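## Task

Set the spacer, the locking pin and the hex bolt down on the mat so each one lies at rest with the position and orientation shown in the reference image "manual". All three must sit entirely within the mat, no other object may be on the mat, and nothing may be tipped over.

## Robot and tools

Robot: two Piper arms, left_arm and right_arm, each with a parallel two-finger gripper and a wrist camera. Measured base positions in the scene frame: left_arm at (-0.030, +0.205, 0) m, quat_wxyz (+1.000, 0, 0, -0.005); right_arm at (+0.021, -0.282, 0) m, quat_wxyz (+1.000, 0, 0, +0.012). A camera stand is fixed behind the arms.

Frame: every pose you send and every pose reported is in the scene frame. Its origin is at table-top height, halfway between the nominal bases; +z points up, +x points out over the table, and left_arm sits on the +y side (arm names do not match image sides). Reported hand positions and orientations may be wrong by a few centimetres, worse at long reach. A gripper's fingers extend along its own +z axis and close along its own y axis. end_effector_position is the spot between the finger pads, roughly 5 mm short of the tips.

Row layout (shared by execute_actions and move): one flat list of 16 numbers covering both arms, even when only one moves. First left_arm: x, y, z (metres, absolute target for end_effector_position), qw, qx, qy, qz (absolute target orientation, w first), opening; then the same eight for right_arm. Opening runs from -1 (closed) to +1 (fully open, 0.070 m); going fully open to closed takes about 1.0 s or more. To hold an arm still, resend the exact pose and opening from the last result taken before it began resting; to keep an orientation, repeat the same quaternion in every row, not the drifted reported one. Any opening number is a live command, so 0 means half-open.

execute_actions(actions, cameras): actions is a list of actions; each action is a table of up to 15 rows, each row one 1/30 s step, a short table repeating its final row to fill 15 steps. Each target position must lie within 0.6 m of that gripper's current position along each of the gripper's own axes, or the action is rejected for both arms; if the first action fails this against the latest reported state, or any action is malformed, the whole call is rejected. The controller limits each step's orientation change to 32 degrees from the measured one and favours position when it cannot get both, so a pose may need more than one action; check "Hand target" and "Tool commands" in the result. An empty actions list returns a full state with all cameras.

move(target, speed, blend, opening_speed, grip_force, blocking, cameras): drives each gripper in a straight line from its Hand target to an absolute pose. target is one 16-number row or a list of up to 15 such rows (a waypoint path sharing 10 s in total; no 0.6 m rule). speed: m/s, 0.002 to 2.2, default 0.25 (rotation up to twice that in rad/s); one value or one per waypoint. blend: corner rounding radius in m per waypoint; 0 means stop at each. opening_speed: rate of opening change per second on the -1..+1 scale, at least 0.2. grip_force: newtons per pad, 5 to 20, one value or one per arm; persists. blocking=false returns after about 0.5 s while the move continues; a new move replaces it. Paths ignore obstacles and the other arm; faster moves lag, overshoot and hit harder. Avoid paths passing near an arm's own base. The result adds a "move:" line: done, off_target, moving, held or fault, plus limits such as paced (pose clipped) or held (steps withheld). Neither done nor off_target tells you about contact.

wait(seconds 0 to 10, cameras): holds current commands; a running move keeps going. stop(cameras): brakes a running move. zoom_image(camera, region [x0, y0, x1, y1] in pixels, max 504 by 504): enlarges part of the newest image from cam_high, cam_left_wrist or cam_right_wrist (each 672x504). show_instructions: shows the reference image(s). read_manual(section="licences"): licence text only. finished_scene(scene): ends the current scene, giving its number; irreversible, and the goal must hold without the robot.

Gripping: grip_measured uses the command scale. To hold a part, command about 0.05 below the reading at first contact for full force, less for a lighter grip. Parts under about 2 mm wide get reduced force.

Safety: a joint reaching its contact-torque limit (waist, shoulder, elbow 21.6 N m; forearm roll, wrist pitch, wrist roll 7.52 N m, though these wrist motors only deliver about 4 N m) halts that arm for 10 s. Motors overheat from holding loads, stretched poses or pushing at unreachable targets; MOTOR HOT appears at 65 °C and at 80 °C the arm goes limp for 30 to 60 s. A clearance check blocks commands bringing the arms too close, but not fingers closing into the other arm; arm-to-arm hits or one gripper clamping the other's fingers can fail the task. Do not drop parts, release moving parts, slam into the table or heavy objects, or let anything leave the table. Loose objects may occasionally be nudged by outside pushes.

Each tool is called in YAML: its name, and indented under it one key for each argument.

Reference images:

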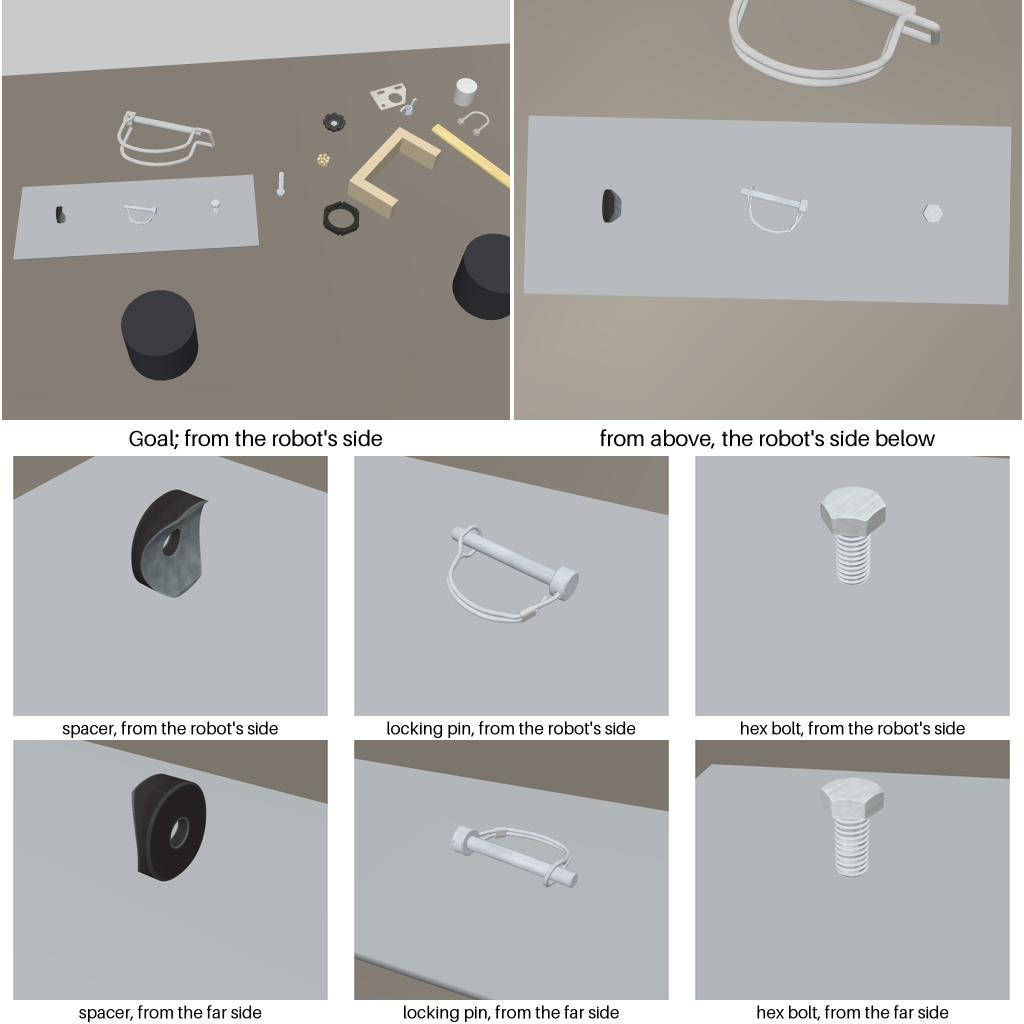

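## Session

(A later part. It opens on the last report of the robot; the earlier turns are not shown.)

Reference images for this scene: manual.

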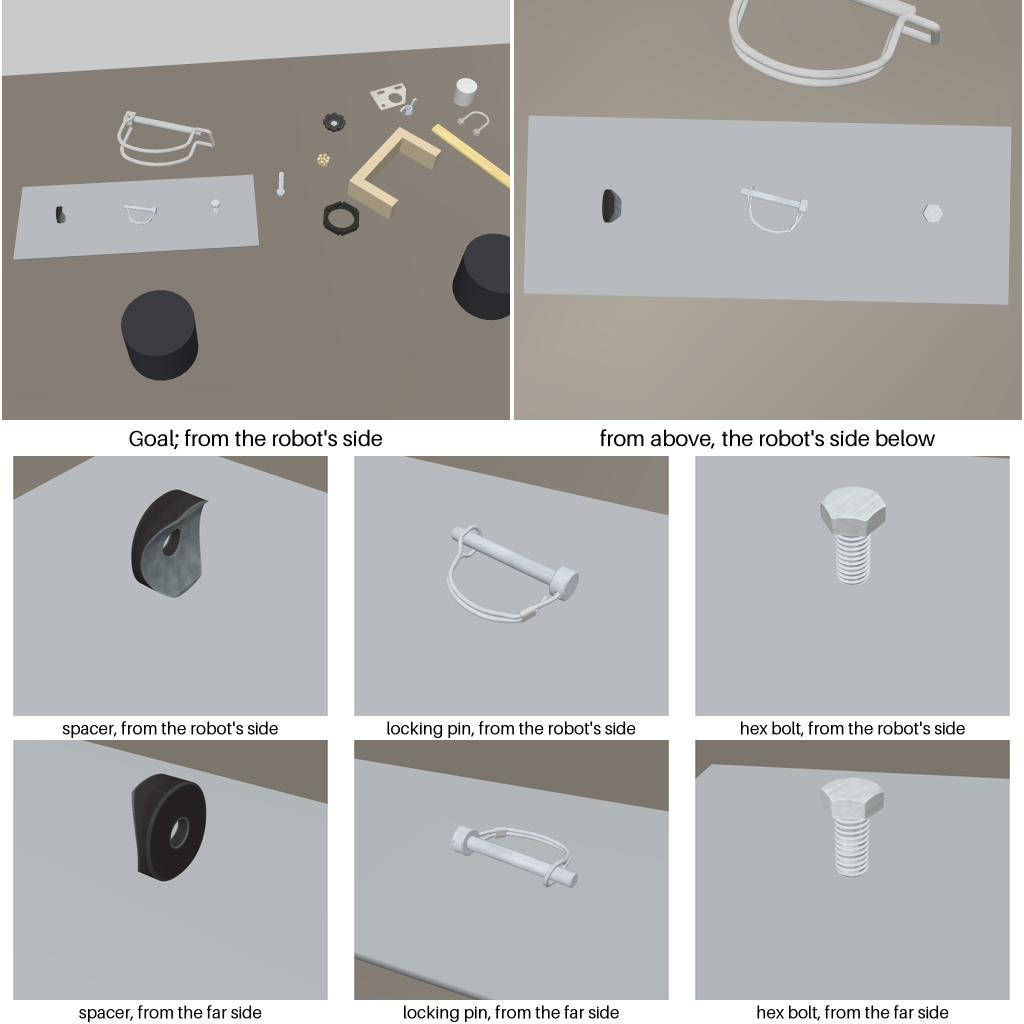

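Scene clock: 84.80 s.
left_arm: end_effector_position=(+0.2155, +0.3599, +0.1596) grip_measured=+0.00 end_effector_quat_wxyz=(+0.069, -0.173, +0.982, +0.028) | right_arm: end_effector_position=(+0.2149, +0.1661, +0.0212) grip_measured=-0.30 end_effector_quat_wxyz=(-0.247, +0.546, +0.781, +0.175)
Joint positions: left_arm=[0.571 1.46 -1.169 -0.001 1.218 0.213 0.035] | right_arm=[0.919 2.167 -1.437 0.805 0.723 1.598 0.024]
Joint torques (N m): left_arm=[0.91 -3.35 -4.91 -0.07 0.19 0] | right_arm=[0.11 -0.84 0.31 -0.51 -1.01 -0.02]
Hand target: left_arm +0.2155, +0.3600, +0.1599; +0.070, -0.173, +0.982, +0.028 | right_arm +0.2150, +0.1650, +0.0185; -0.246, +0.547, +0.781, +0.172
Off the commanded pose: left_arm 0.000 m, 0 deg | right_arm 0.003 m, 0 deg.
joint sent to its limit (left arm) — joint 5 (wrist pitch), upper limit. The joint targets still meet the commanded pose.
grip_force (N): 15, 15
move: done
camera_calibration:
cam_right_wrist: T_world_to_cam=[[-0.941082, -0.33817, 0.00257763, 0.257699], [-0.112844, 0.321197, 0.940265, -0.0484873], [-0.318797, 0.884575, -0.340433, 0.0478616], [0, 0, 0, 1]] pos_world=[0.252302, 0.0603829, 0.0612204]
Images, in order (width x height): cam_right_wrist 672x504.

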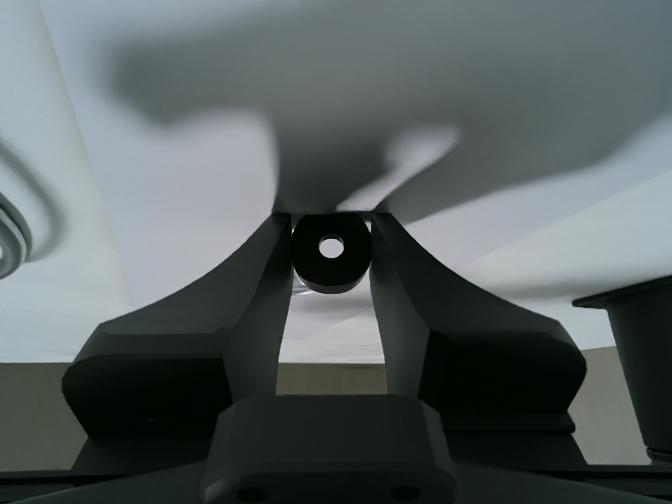

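move:
  target:
    - [0.2155,0.36,0.16,0.069,-0.173,0.982,0.028,0,0.2149,0.1658,0.0208,-0.2463,0.5470,0.7813,0.1725,-0.36]
    - [0.2155,0.36,0.16,0.069,-0.173,0.982,0.028,0,0.2149,0.1658,0.0208,-0.2463,0.5470,0.7813,0.1725,0.0]
    - [0.2155,0.36,0.16,0.069,-0.173,0.982,0.028,0,0.2267,0.1335,0.071,-0.2463,0.5470,0.7813,0.1725,0.0]
  speed: [0.05,0.05,0.15]
  opening_speed: 0.5
  cameras: ["cam_right_wrist","cam_left_wrist"]

zoom_image:
  camera: "cam_right_wrist"
  region: [240, 100, 430, 290]

zoom_image:
  camera: "cam_left_wrist"
  region: [520, 170, 672, 320]

Scene clock: 87.60 s.
left_arm: end_effector_position=(+0.2155, +0.3599, +0.1596) grip_measured=+0.00 end_effector_quat_wxyz=(+0.069, -0.173, +0.982, +0.028) | right_arm: end_effector_position=(+0.2270, +0.1333, +0.0715) grip_measured=+0.00 end_effector_quat_wxyz=(-0.246, +0.547, +0.781, +0.173)
Joint positions: left_arm=[0.571 1.46 -1.169 -0.001 1.218 0.213 0.035] | right_arm=[0.845 2.026 -1.414 0.721 0.853 1.658 0.035]
Joint torques (N m): left_arm=[0.9 -3.43 -4.9 -0.07 0.19 0] | right_arm=[0.57 -9.75 -1.95 0.25 -0.12 -0.21]
Hand target: left_arm +0.2155, +0.3600, +0.1599; +0.070, -0.173, +0.982, +0.028 | right_arm +0.2267, +0.1335, +0.0710; -0.246, +0.547, +0.781, +0.172
Off the commanded pose: left_arm 0.000 m, 0 deg | right_arm 0.001 m, 0 deg.
joint sent to its limit (left arm) — joint 5 (wrist pitch), upper limit. The joint targets still meet the commanded pose.
grip_force (N): 15, 15
move: done
camera_calibration:
cam_left_wrist: T_world_to_cam=[[0.340141, -0.939703, -0.0355435, 0.270745], [-0.836654, -0.319664, 0.444775, 0.22467], [-0.429318, -0.121549, -0.894937, 0.406538], [0, 0, 0, 1]] pos_world=[0.270414, 0.375653, 0.273522]
cam_right_wrist: T_world_to_cam=[[-0.941436, -0.337155, 0.00502715, 0.257658], [-0.111838, 0.326279, 0.938634, -0.0846682], [-0.318106, 0.883101, -0.344877, 0.0980933], [0, 0, 0, 1]] pos_world=[0.264303, 0.0278699, 0.112007]
Images, in order (width x height): cam_left_wrist 672x504, cam_right_wrist 672x504.

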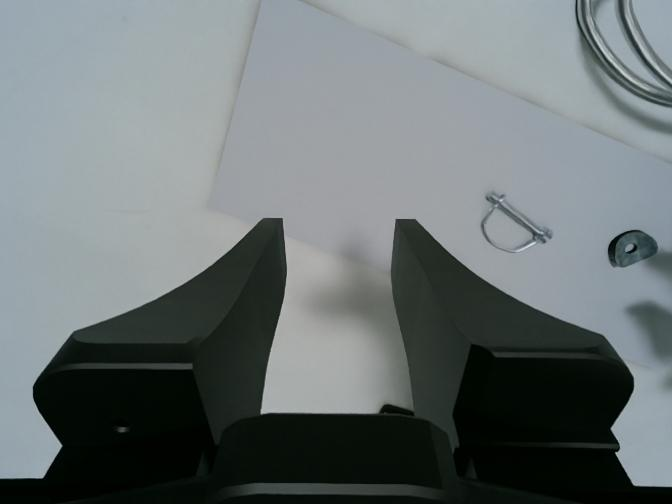

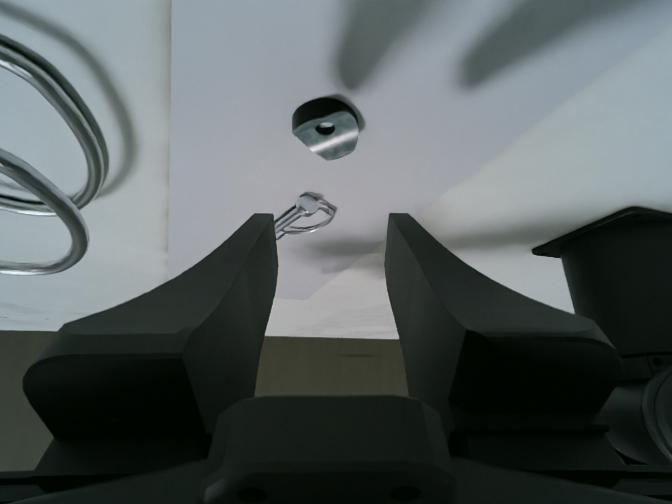

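Scaled by 2.653 from the camera's 672x504 image, which has a finer 960x720 frame.

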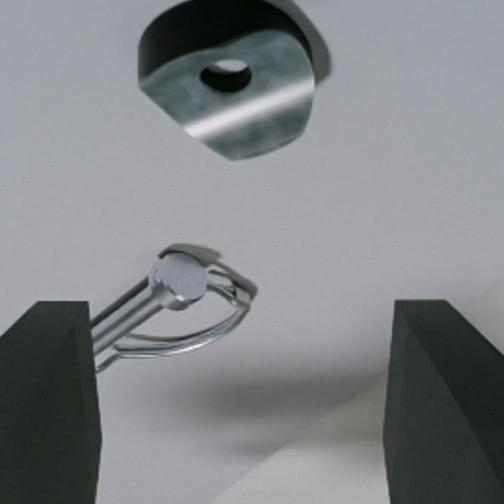

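Scaled by 3.316 from the camera's 672x504 image, which has a finer 960x720 frame.

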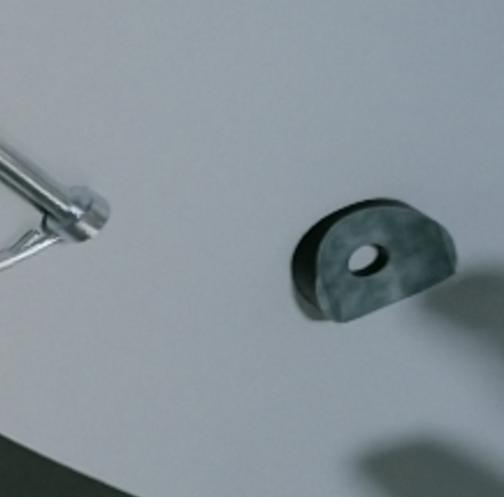

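move:
  target:
    - [0.2155,0.30,0.14,0,0,1,0,0.2,0.235,0.06,0.14,-0.2463,0.5470,0.7813,0.1725,0.0]
    - [0.215,0.19,0.11,0,-0.7071,0.7071,0,0.2,0.2867,-0.1267,0.08,0,-0.4107,0.9118,0,0.0]
  speed: 0.45
  blend: [0.04,0]
  cameras: ["cam_right_wrist","cam_left_wrist","cam_high"]

zoom_image:
  camera: "cam_left_wrist"
  region: [230, 60, 450, 240]

zoom_image:
  camera: "cam_right_wrist"
  region: [260, 60, 420, 220]

zoom_image:
  camera: "cam_high"
  region: [270, 160, 350, 250]

Scene clock: 91.73 s.
left_arm: end_effector_position=(+0.2149, +0.1899, +0.1100) grip_measured=+0.20 end_effector_quat_wxyz=(+0.000, +0.707, -0.707, +0.000) | right_arm: end_effector_position=(+0.2866, -0.1268, +0.0799) grip_measured=+0.00 end_effector_quat_wxyz=(+0.000, -0.411, +0.912, +0.000)
Joint positions: left_arm=[-0.054 1.455 -0.973 0 1.177 -1.634 0.042] | right_arm=[0.504 1.701 -1.134 0 1.091 -0.318 0.035]
Joint torques (N m): left_arm=[0.59 -2.54 -3.15 0.09 -0.04 0.19] | right_arm=[0.25 -7.67 -2.85 -0.02 0.07 -0.08]
Hand target: left_arm +0.2150, +0.1900, +0.1100; +0.000, +0.707, -0.707, +0.000 | right_arm +0.2867, -0.1267, +0.0800; +0.000, -0.411, +0.912, +0.000
Off the commanded pose: left_arm 0.000 m, 0 deg | right_arm 0.000 m, 0 deg.
grip_force (N): 15, 15
move: done
camera_calibration:
cam_left_wrist: T_world_to_cam=[[0.999977, -0.00485004, -0.00471447, -0.213193], [-0.00129001, -0.820976, 0.570961, 0.0937316], [-0.00663965, -0.570942, -0.820963, 0.327659], [0, 0, 0, 1]] pos_world=[0.215484, 0.262992, 0.214474]
cam_right_wrist: T_world_to_cam=[[0.743939, -0.668245, 0.00190754, -0.298703], [-0.549351, -0.609948, 0.571119, 0.0350447], [-0.380484, -0.425926, -0.820865, 0.239632], [0, 0, 0, 1]] pos_world=[0.332645, -0.0761658, 0.177261]

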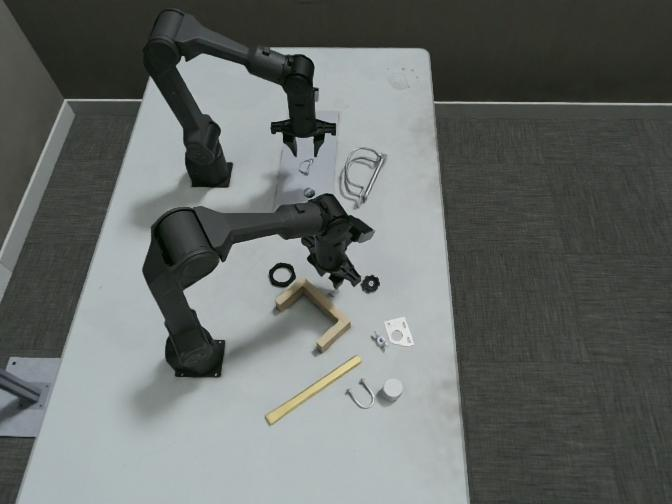

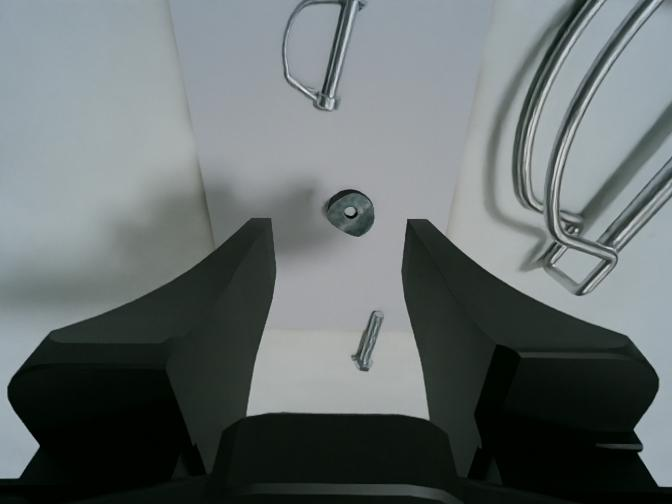

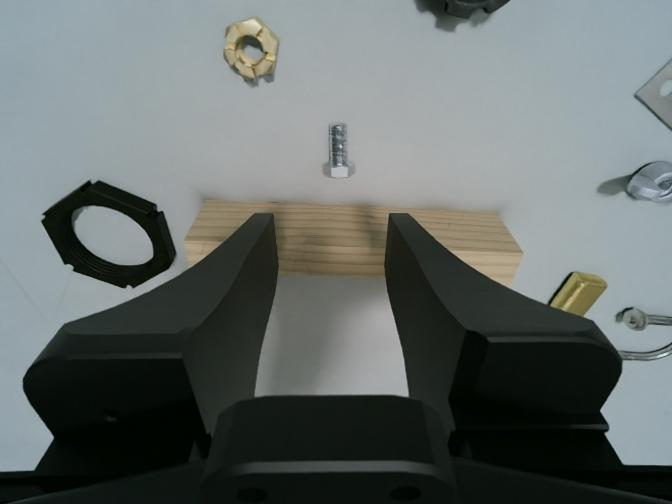

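Scaled by 2.291 from the camera's 672x504 image, which has a finer 960x720 frame.

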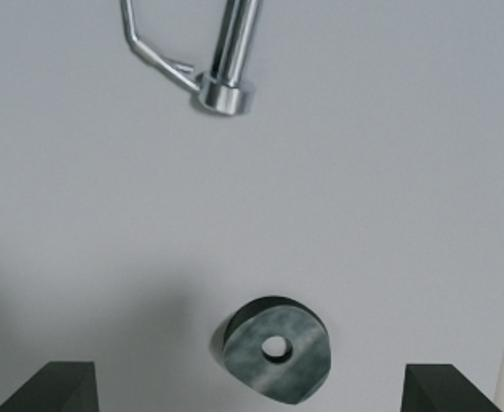

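Scaled by 3.150 from the camera's 672x504 image, which has a finer 960x720 frame.

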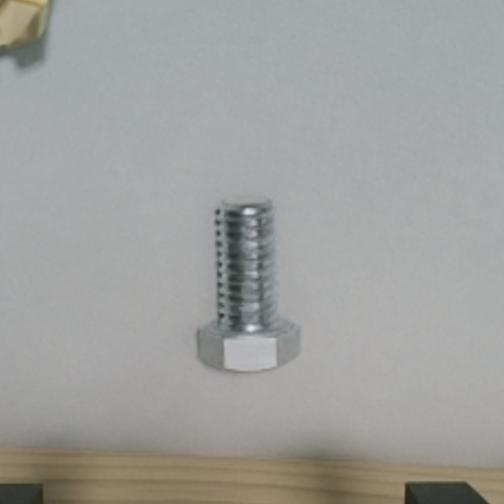

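Scaled by 5.600 from the camera's 672x504 image, which has a finer 960x720 frame.

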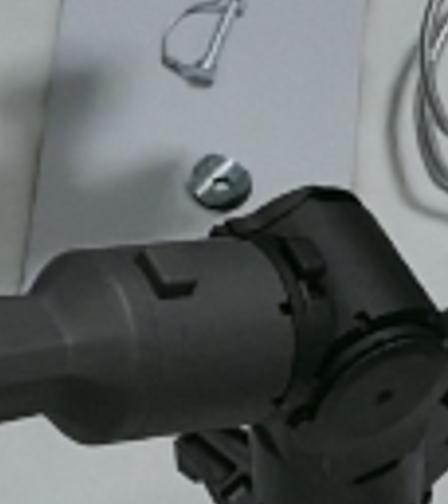

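move:
  target:
    - [0.2447,0.066,0.0558,-0.1982,-0.6209,0.7399,-0.1664,-0.2,0.2951,-0.1203,0.035,0,-0.4107,0.9118,0,-0.2]
    - [0.2403,0.0414,0.0128,-0.1982,-0.6209,0.7399,-0.1664,-0.2,0.2951,-0.1203,0.010,0,-0.4107,0.9118,0,-0.2]
  speed: [0.3,0.1]
  cameras: ["cam_right_wrist","cam_left_wrist"]

zoom_image:
  camera: "cam_left_wrist"
  region: [230, 130, 450, 330]

zoom_image:
  camera: "cam_right_wrist"
  region: [230, 130, 450, 330]

Scene clock: 98.07 s.
left_arm: end_effector_position=(+0.2399, +0.0412, +0.0122) grip_measured=-0.20 end_effector_quat_wxyz=(-0.199, -0.621, +0.740, -0.166) | right_arm: end_effector_position=(+0.2952, -0.1204, +0.0100) grip_measured=-0.20 end_effector_quat_wxyz=(+0.000, -0.411, +0.912, +0.000)
Joint positions: left_arm=[-0.179 1.86 -0.897 -0.737 0.839 -1.04 0.028] | right_arm=[0.508 1.858 -1.039 0 0.839 -0.314 0.028]
Joint torques (N m): left_arm=[1.03 -5.03 -2.91 -0.14 0.54 -0.03] | right_arm=[0.47 -6.93 -1.66 0.02 -0.08 -0.06]
Hand target: left_arm +0.2403, +0.0414, +0.0128; -0.198, -0.621, +0.740, -0.166 | right_arm +0.2951, -0.1203, +0.0100; +0.000, -0.411, +0.912, +0.000
Off the commanded pose: left_arm 0.001 m, 0 deg | right_arm 0.000 m, 0 deg.
grip_force (N): 15, 15
move: done
camera_calibration:
cam_left_wrist: T_world_to_cam=[[0.983547, -0.180641, -0.00224699, -0.228294], [-0.0749083, -0.419114, 0.904838, 0.0245614], [-0.164392, -0.889782, -0.425749, 0.208779], [0, 0, 0, 1]] pos_world=[0.2607, 0.154823, 0.0661504]
cam_right_wrist: T_world_to_cam=[[0.743939, -0.668245, 0.00190754, -0.300616], [-0.549351, -0.609948, 0.571119, 0.083539], [-0.380484, -0.425926, -0.820865, 0.188214], [0, 0, 0, 1]] pos_world=[0.341145, -0.0697658, 0.107361]
Images, in order (width x height): cam_left_wrist 672x504, cam_right_wrist 672x504.

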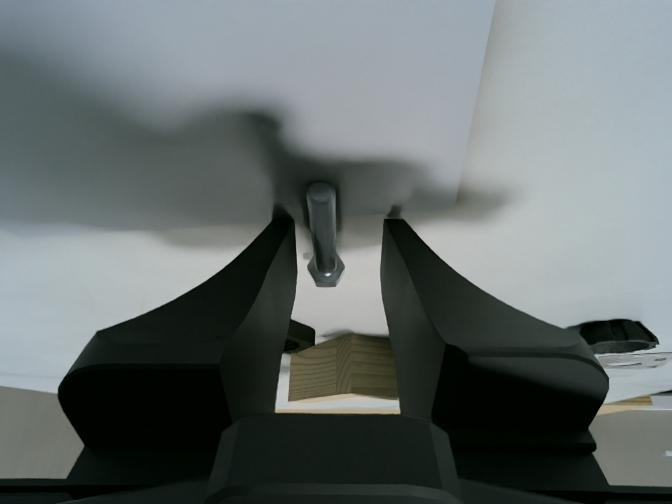

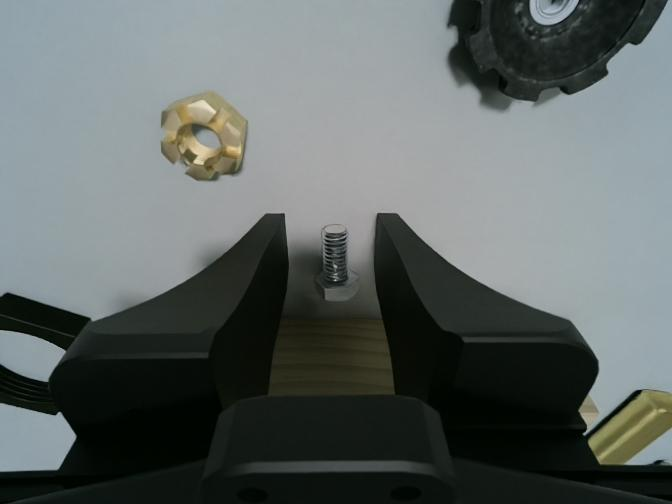

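Scaled by 2.291 from the camera's 672x504 image, which has a finer 960x720 frame.

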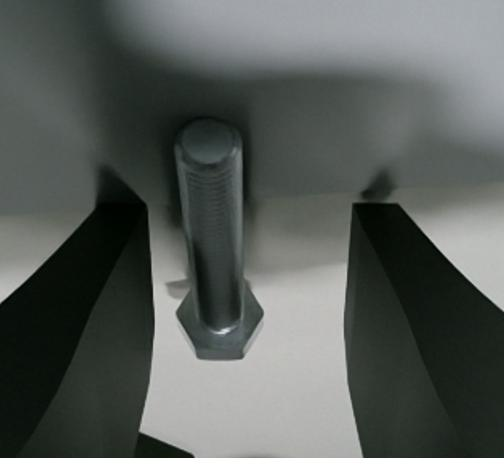

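Scaled by 2.291 from the camera's 672x504 image, which has a finer 960x720 frame.

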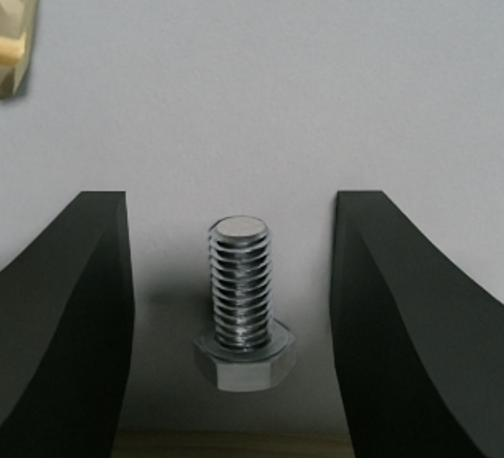

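move:
  target:
    - [0.235,0.042,0.0125,-0.1982,-0.6209,0.7399,-0.1664,-0.2,0.2952,-0.1204,0.01,0,-0.4107,0.9118,0,-0.2]
    - [0.235,0.042,0.0125,-0.1982,-0.6209,0.7399,-0.1664,-0.9,0.2952,-0.1204,0.01,0,-0.4107,0.9118,0,-0.9]
    - [0.238,0.045,0.09,-0.1982,-0.6209,0.7399,-0.1664,-0.9,0.2952,-0.1204,0.1,0,-0.4107,0.9118,0,-0.9]
    - [0.26,0.06,0.13,0,-0.1736,0.9848,0,-0.9,0.2852,-0.1304,0.1,0,-0.4107,0.9118,0,-0.9]
    - [0.335,0.025,0.07,0.4872,0.1948,0.8438,-0.1125,-0.9,0.2852,-0.1304,0.1,0,-0.4107,0.9118,0,-0.9]
  grip_force: 15
  speed: 0.35
  blend: [0,0,0.03,0.03,0]
  cameras: ["all"]

Scene clock: 108.60 s.
left_arm: end_effector_position=(+0.3350, +0.0249, +0.0702) grip_measured=-0.78 end_effector_quat_wxyz=(+0.487, +0.195, +0.844, -0.113) | right_arm: end_effector_position=(+0.2853, -0.1302, +0.1000) grip_measured=-0.90 end_effector_quat_wxyz=(+0.000, -0.411, +0.912, +0.000)
Joint positions: left_arm=[-0.455 1.732 -0.538 -0.016 -0.584 0.008 0.008] | right_arm=[0.496 1.667 -1.175 0 1.166 -0.325 0.003]
Joint torques (N m): left_arm=[0.69 -3.59 -2.5 0.06 -1.15 0.01] | right_arm=[-0.32 -7.35 -2.39 0 -0.07 -0.15]
Hand target: left_arm +0.3350, +0.0250, +0.0700; +0.487, +0.195, +0.844, -0.113 | right_arm +0.2852, -0.1304, +0.1000; +0.000, -0.411, +0.912, +0.000
Off the commanded pose: left_arm 0.000 m, 0 deg | right_arm 0.000 m, 0 deg.
grip_force (N): 15, 15
move: done
camera_calibration:
cam_left_wrist: T_world_to_cam=[[-0.437399, -0.899248, -0.0059455, 0.169612], [-0.812516, 0.398028, -0.4259, 0.292366], [0.385356, -0.181457, -0.904751, 0.0664165], [0, 0, 0, 1]] pos_world=[0.286147, 0.0482053, 0.185618]
cam_right_wrist: T_world_to_cam=[[0.743901, -0.668287, 0.00195577, -0.300114], [-0.549472, -0.609972, 0.570976, 0.0207832], [-0.380383, -0.425825, -0.820964, 0.25414], [0, 0, 0, 1]] pos_world=[0.331345, -0.0796654, 0.19736]

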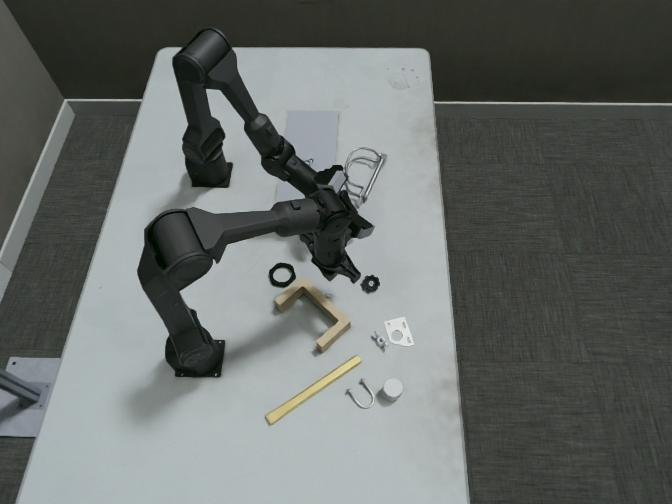

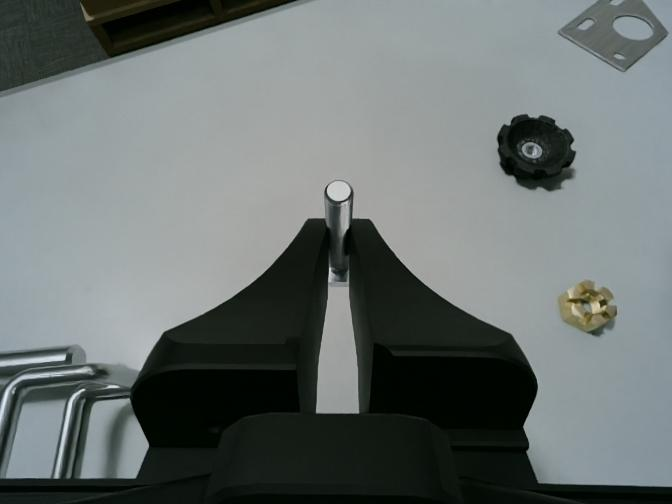

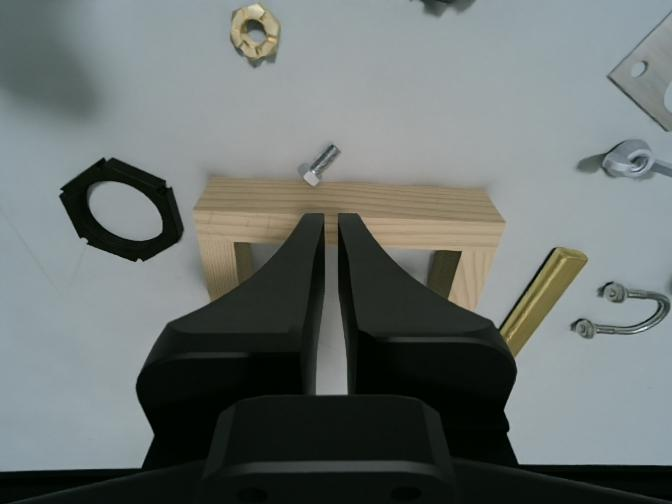

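zoom_image:
  camera: "cam_right_wrist"
  region: [230, 110, 430, 260]

zoom_image:
  camera: "cam_left_wrist"
  region: [260, 150, 420, 310]

Scaled by 2.520 from the camera's 672x504 image, which has a finer 960x720 frame.

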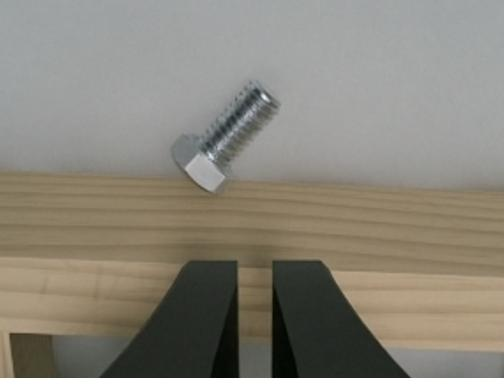

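Scaled by 3.150 from the camera's 672x504 image, which has a finer 960x720 frame.

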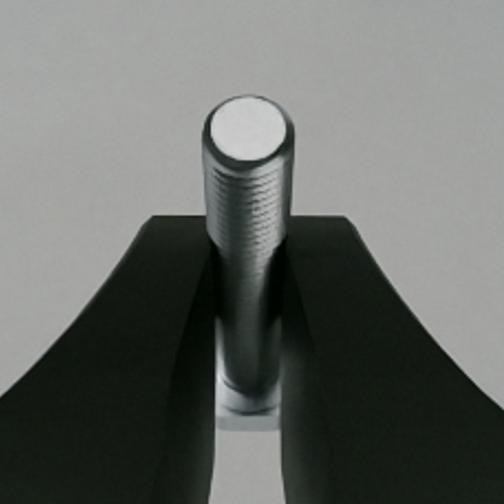

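move:
  target:
    - [0.335,0.025,0.03,0.4872,0.1948,0.8438,-0.1125,-0.9,0.28,-0.1283,0.06,-0.0638,-0.4057,0.9113,-0.0284,-0.1]
    - [0.335,0.025,0.0235,0.4872,0.1948,0.8438,-0.1125,-0.9,0.28,-0.1283,0.055,-0.0638,-0.4057,0.9113,-0.0284,-0.1]
  speed: [0.2,0.02]
  cameras: ["cam_left_wrist","cam_right_wrist"]

Scene clock: 113.43 s.
left_arm: end_effector_position=(+0.3357, +0.0246, +0.0246) grip_measured=-0.78 end_effector_quat_wxyz=(+0.489, +0.195, +0.843, -0.113) | right_arm: end_effector_position=(+0.2801, -0.1280, +0.0552) grip_measured=-0.10 end_effector_quat_wxyz=(-0.063, -0.406, +0.911, -0.028)
Joint positions: left_arm=[-0.455 1.932 -0.509 -0.012 -0.817 0.003 0.008] | right_arm=[0.539 1.815 -1.176 -0.041 1.152 -0.255 0.032]
Joint torques (N m): left_arm=[0.65 0.1 0.52 0.08 2.21 0] | right_arm=[-0.36 -7.21 -1.93 -0.11 0.27 -0.03]
Hand target: left_arm +0.3350, +0.0250, +0.0235; +0.487, +0.195, +0.844, -0.113 | right_arm +0.2800, -0.1283, +0.0550; -0.064, -0.406, +0.911, -0.028
Off the commanded pose: left_arm 0.001 m, 0 deg | right_arm 0.000 m, 0 deg.
grip_force (N): 15, 15
move: done
camera_calibration:
cam_left_wrist: T_world_to_cam=[[-0.437487, -0.899204, -0.00606079, 0.169374], [-0.810939, 0.397438, -0.429443, 0.273319], [0.388566, -0.182961, -0.903074, 0.0237071], [0, 0, 0, 1]] pos_world=[0.286532, 0.0480121, 0.139811]
cam_right_wrist: T_world_to_cam=[[0.738569, -0.674172, 0.0027923, -0.293895], [-0.496307, -0.540902, 0.679047, 0.032859], [-0.456284, -0.502909, -0.734089, 0.222883], [0, 0, 0, 1]] pos_world=[0.335068, -0.0682726, 0.142124]
Images, in order (width x height): cam_left_wrist 672x504, cam_right_wrist 672x504.

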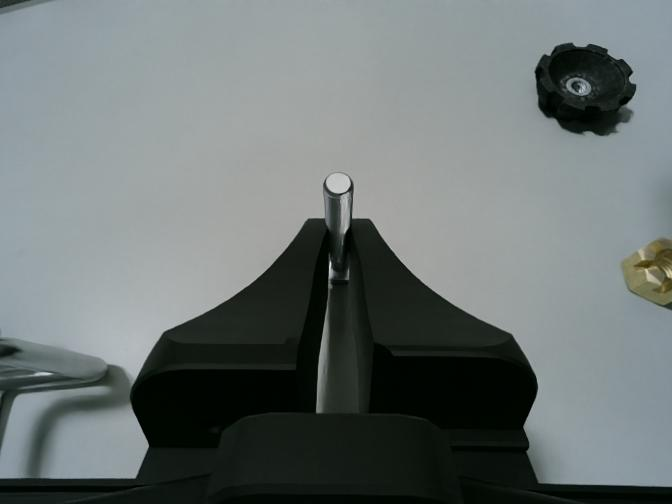

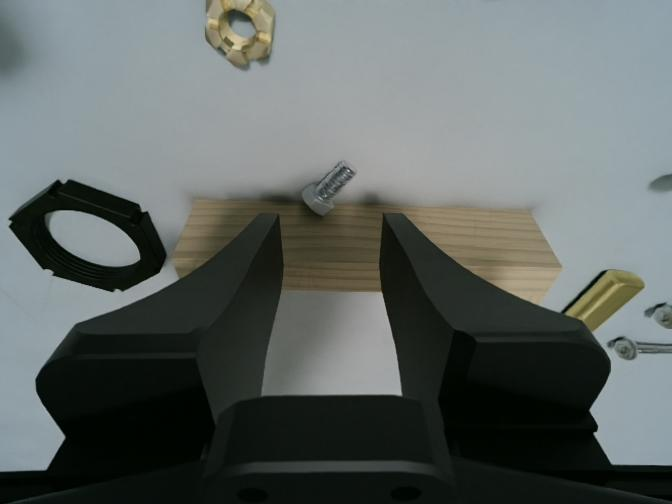

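move:
  target:
    - [0.3357,0.0246,0.0246,0.4872,0.1948,0.8438,-0.1125,-0.5,0.28,-0.1283,0.055,-0.0638,-0.4057,0.9113,-0.0284,-0.1]
    - [0.297,0.0436,0.0496,0.4872,0.1948,0.8438,-0.1125,-0.5,0.28,-0.1283,0.009,-0.0638,-0.4057,0.9113,-0.0284,-0.1]
    - [0.27,0.09,0.12,0.4872,0.1948,0.8438,-0.1125,-0.5,0.28,-0.1283,0.009,-0.0638,-0.4057,0.9113,-0.0284,-0.9]
    - [0.2155,0.3,0.16,0.069,-0.173,0.982,0.028,-0.5,0.28,-0.1283,0.07,-0.0638,-0.4057,0.9113,-0.0284,-0.9]
  speed: [0.1,0.12,0.2,0.3]
  cameras: ["all"]

Scene clock: 120.43 s.
left_arm: end_effector_position=(+0.2160, +0.3005, +0.1600) grip_measured=-0.50 end_effector_quat_wxyz=(+0.073, -0.174, +0.982, +0.029) | right_arm: end_effector_position=(+0.2799, -0.1282, +0.0701) grip_measured=-0.80 end_effector_quat_wxyz=(-0.064, -0.406, +0.911, -0.028)
Joint positions: left_arm=[0.35 1.364 -1.077 0.035 1.218 -0.019 0.017] | right_arm=[0.539 1.793 -1.209 -0.04 1.209 -0.257 0.007]
Joint torques (N m): left_arm=[0.2 -3.38 -3.35 -0.03 -0.1 0.2] | right_arm=[0.54 -8.75 -2.37 -0.04 0.03 -0.2]
Hand target: left_arm +0.2155, +0.3000, +0.1597; +0.072, -0.173, +0.982, +0.029 | right_arm +0.2800, -0.1283, +0.0700; -0.064, -0.406, +0.911, -0.028
Off the commanded pose: left_arm 0.001 m, 0 deg | right_arm 0.000 m, 0 deg.
joint sent to its limit (left arm) — joint 5 (wrist pitch), upper limit. The joint targets still meet the commanded pose.
grip_force (N): 15, 15
move: done
camera_calibration:
cam_left_wrist: T_world_to_cam=[[0.341266, -0.939277, -0.0360033, 0.214561], [-0.839144, -0.321696, 0.438577, 0.207952], [-0.423527, -0.119459, -0.897972, 0.39858], [0, 0, 0, 1]] pos_world=[0.270089, 0.316044, 0.274436]
cam_right_wrist: T_world_to_cam=[[0.738225, -0.674548, 0.00302259, -0.293951], [-0.496171, -0.539963, 0.679893, 0.0226363], [-0.456988, -0.503414, -0.733305, 0.233774], [0, 0, 0, 1]] pos_world=[0.335065, -0.0683762, 0.156926]

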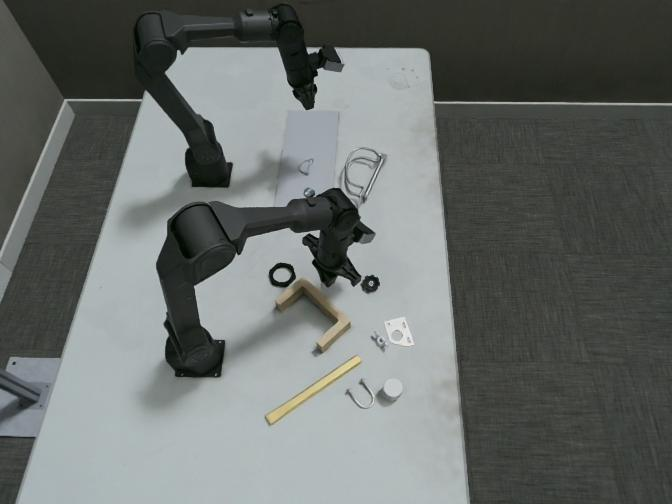

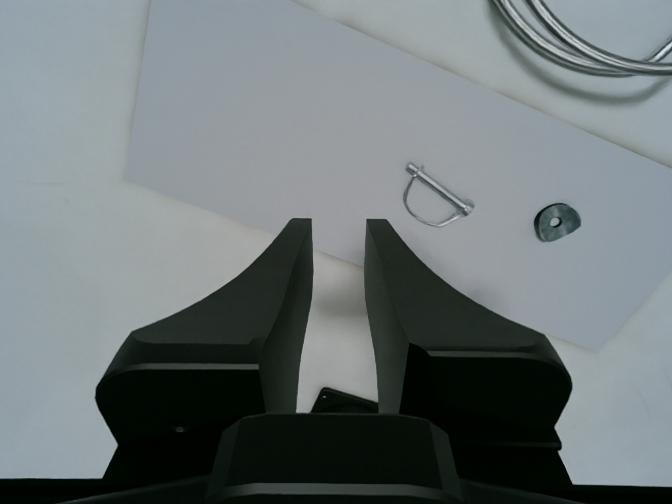

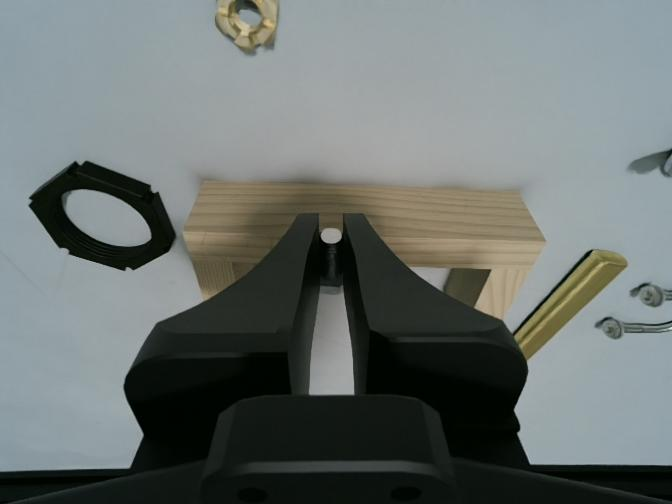

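zoom_image:
  camera: "cam_right_wrist"
  region: [260, 190, 400, 310]

zoom_image:
  camera: "cam_high"
  region: [260, 100, 400, 300]

zoom_image:
  camera: "cam_left_wrist"
  region: [380, 130, 620, 270]

Scaled by 3.600 from the camera's 672x504 image, which has a finer 960x720 frame.

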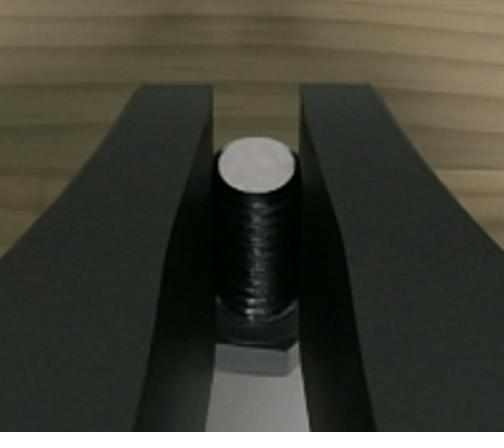

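Scaled by 2.520 from the camera's 672x504 image, which has a finer 960x720 frame.

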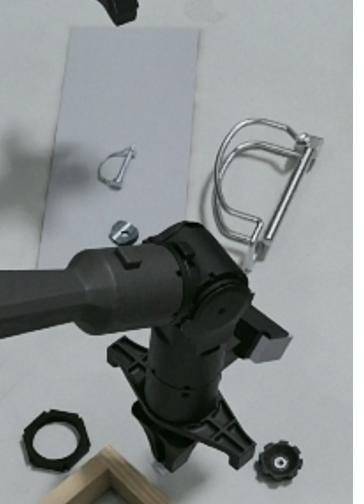

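Scaled by 2.100 from the camera's 672x504 image, which has a finer 960x720 frame.

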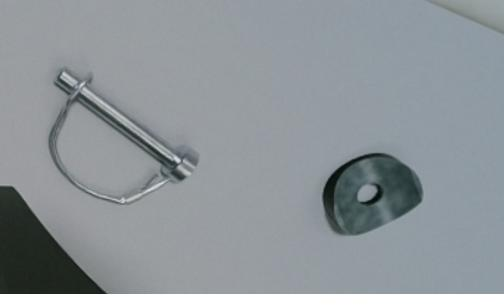

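move:
  target:
    - [0.21,0.37,0.16,0.0,-0.1736,0.9848,0.0,-0.5,0.28,-0.1283,0.09,-0.0638,-0.4057,0.9113,-0.0284,-0.9]
    - [0.21,0.37,0.16,0.0,-0.1736,0.9848,0.0,-0.5,0.19,0.02,0.04,-0.0601,-0.5063,0.8595,-0.0354,-0.9]
    - [0.21,0.37,0.16,0.0,-0.1736,0.9848,0.0,-0.5,0.19,0.02,0.0095,-0.0601,-0.5063,0.8595,-0.0354,-0.9]
    - [0.21,0.37,0.16,0.0,-0.1736,0.9848,0.0,-0.5,0.19,0.02,0.0095,-0.0601,-0.5063,0.8595,-0.0354,-0.5]
    - [0.21,0.37,0.16,0.0,-0.1736,0.9848,0.0,-0.5,0.19,0.02,0.07,-0.0601,-0.5063,0.8595,-0.0354,0.1]
    - [0.21,0.37,0.16,0.0,-0.1736,0.9848,0.0,-0.5,0.213,0.16,0.08,0,-0.3007,0.9537,0,0.1]
  speed: [0.2,0.3,0.05,0.1,0.2,0.3]
  blend: [0.02,0,0,0,0.02,0]
  cameras: ["all"]

Scene clock: 131.90 s.
left_arm: end_effector_position=(+0.2100, +0.3702, +0.1594) grip_measured=-0.50 end_effector_quat_wxyz=(+0.068, -0.173, +0.982, +0.031) | right_arm: end_effector_position=(+0.2129, +0.1598, +0.0794) grip_measured=+0.10 end_effector_quat_wxyz=(+0.050, -0.300, +0.951, +0.057)
Joint positions: left_arm=[0.61 1.464 -1.173 0.001 1.218 0.252 0.017] | right_arm=[1.136 2.204 -1.913 0 1.216 0.55 0.038]
Joint torques (N m): left_arm=[0.1 -3.97 -4.16 0.04 0.1 -0.03] | right_arm=[-0.43 -14.1 -2.23 -0.05 -0.12 -0.22]
Hand target: left_arm +0.2100, +0.3700, +0.1595; +0.068, -0.173, +0.982, +0.031 | right_arm +0.2129, +0.1597, +0.0797; +0.050, -0.300, +0.951, +0.057
Off the commanded pose: left_arm 0.001 m, 9 deg | right_arm 0.001 m, 9 deg.
joint sent to its limit (left arm) — joint 5 (wrist pitch), upper limit. The joint targets are off in orientation, not in position.
joint sent to its limit (right arm) — joint 5 (wrist pitch), upper limit. The joint targets are off in orientation, not in position.
grip_force (N): 15, 15
move: off_target (left_arm, right_arm); blend cut to 0 m at target 5; target 5's new opening was sent with right_arm's hand 0.000 m and 3 deg from that target
camera_calibration:
cam_left_wrist: T_world_to_cam=[[0.340171, -0.939415, -0.042219, 0.283357], [-0.834685, -0.322316, 0.446556, 0.223693], [-0.433109, -0.116666, -0.893759, 0.404072], [0, 0, 0, 1]] pos_world=[0.265331, 0.385431, 0.273215]
cam_right_wrist: T_world_to_cam=[[0.570012, -0.817982, -0.0774097, 0.0148859], [-0.7076, -0.5366, 0.459742, 0.200473], [-0.417599, -0.207283, -0.884672, 0.311254], [0, 0, 0, 1]] pos_world=[0.263349, 0.184268, 0.184345]

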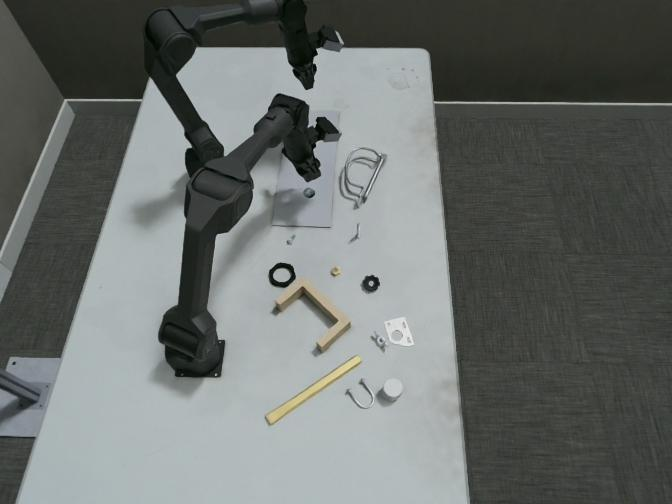

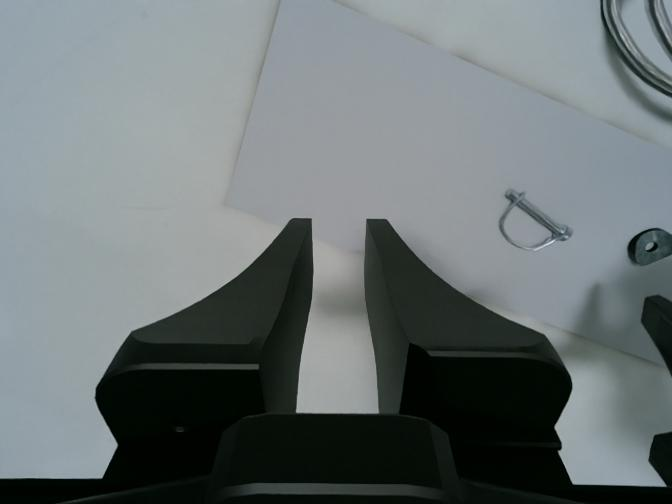

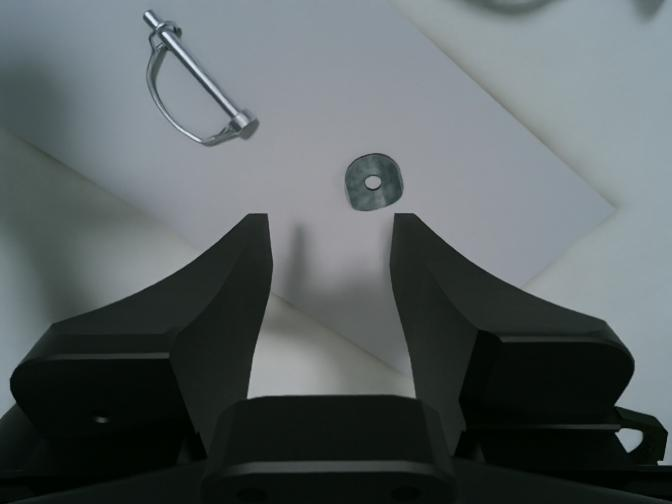

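zoom_image:
  camera: "cam_right_wrist"
  region: [310, 120, 440, 230]

zoom_image:
  camera: "cam_high"
  region: [270, 160, 400, 290]

Scaled by 3.877 from the camera's 672x504 image, which has a finer 960x720 frame.

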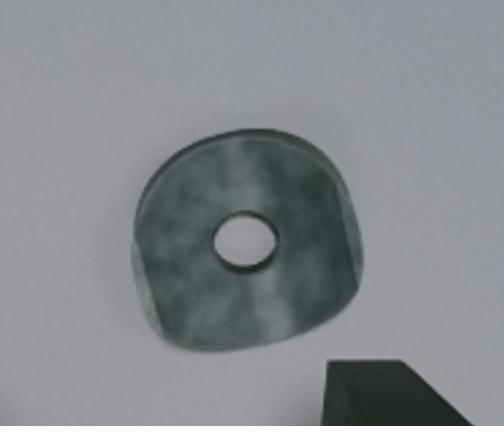

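Scaled by 3.877 from the camera's 672x504 image, which has a finer 960x720 frame.

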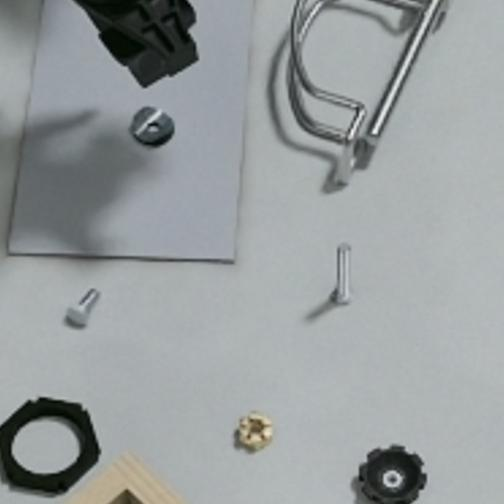

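move:
  target:
    - [0.21,0.37,0.15,0.0,-0.1736,0.9848,0.0,-0.5,0.219,0.149,0.06,0.079,-0.421,0.9029,0.0368,0.1]
    - [0.21,0.37,0.15,0.0,-0.1736,0.9848,0.0,-0.5,0.219,0.149,0.0155,0.079,-0.421,0.9029,0.0368,0.1]
    - [0.21,0.37,0.15,0.0,-0.1736,0.9848,0.0,-0.5,0.219,0.149,0.0155,0.079,-0.421,0.9029,0.0368,-0.4]
    - [0.21,0.37,0.15,0.0,-0.1736,0.9848,0.0,-0.5,0.21,0.143,0.04,0.079,-0.421,0.9029,0.0368,-0.4]
  speed: [0.2,0.08,0.1,0.1]
  opening_speed: 1
  cameras: ["cam_right_wrist"]

Scene clock: 138.17 s.
left_arm: end_effector_position=(+0.2099, +0.3702, +0.1496) grip_measured=-0.50 end_effector_quat_wxyz=(+0.052, -0.173, +0.983, +0.024) | right_arm: end_effector_position=(+0.2097, +0.1430, +0.0404) grip_measured=-0.28 end_effector_quat_wxyz=(+0.079, -0.421, +0.903, +0.037)
Joint positions: left_arm=[0.61 1.494 -1.169 0.001 1.218 0.252 0.018] | right_arm=[1.153 2.159 -1.67 -0.061 1.003 0.334 0.025]
Joint torques (N m): left_arm=[0.1 -3.18 -3.61 0.02 0.04 -0.02] | right_arm=[0.09 -11.35 -2.23 -0.17 -0.26 -0.06]
Hand target: left_arm +0.2100, +0.3700, +0.1495; +0.052, -0.173, +0.983, +0.024 | right_arm +0.2100, +0.1430, +0.0400; +0.079, -0.421, +0.903, +0.037
Off the commanded pose: left_arm 0.000 m, 7 deg | right_arm 0.000 m, 0 deg.
joint sent to its limit (left arm) — joint 5 (wrist pitch), upper limit. The joint targets are off in orientation, not in position.
grip_force (N): 15, 15
move: off_target (left_arm)
camera_calibration:
cam_right_wrist: T_world_to_cam=[[0.760969, -0.648789, -0.000159857, -0.0673556], [-0.588791, -0.690701, 0.419831, 0.205903], [-0.272492, -0.319384, -0.907602, 0.258506], [0, 0, 0, 1]] pos_world=[0.24293, 0.18108, 0.148165]
Images, in order (width x height): cam_right_wrist 672x504.

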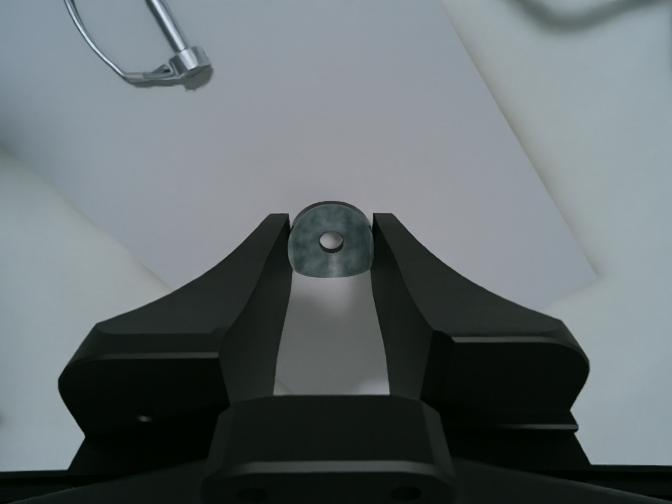

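zoom_image:
  camera: "cam_right_wrist"
  region: [260, 180, 400, 300]

Scaled by 3.600 from the camera's 672x504 image, which has a finer 960x720 frame.

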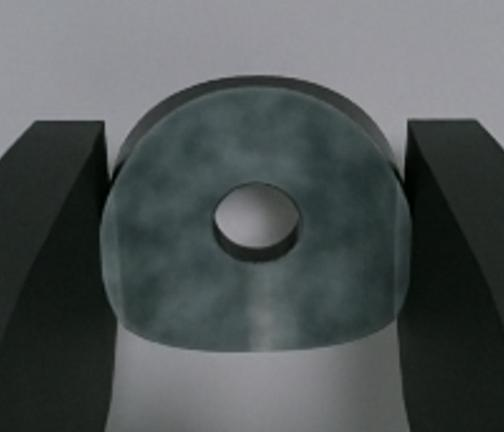

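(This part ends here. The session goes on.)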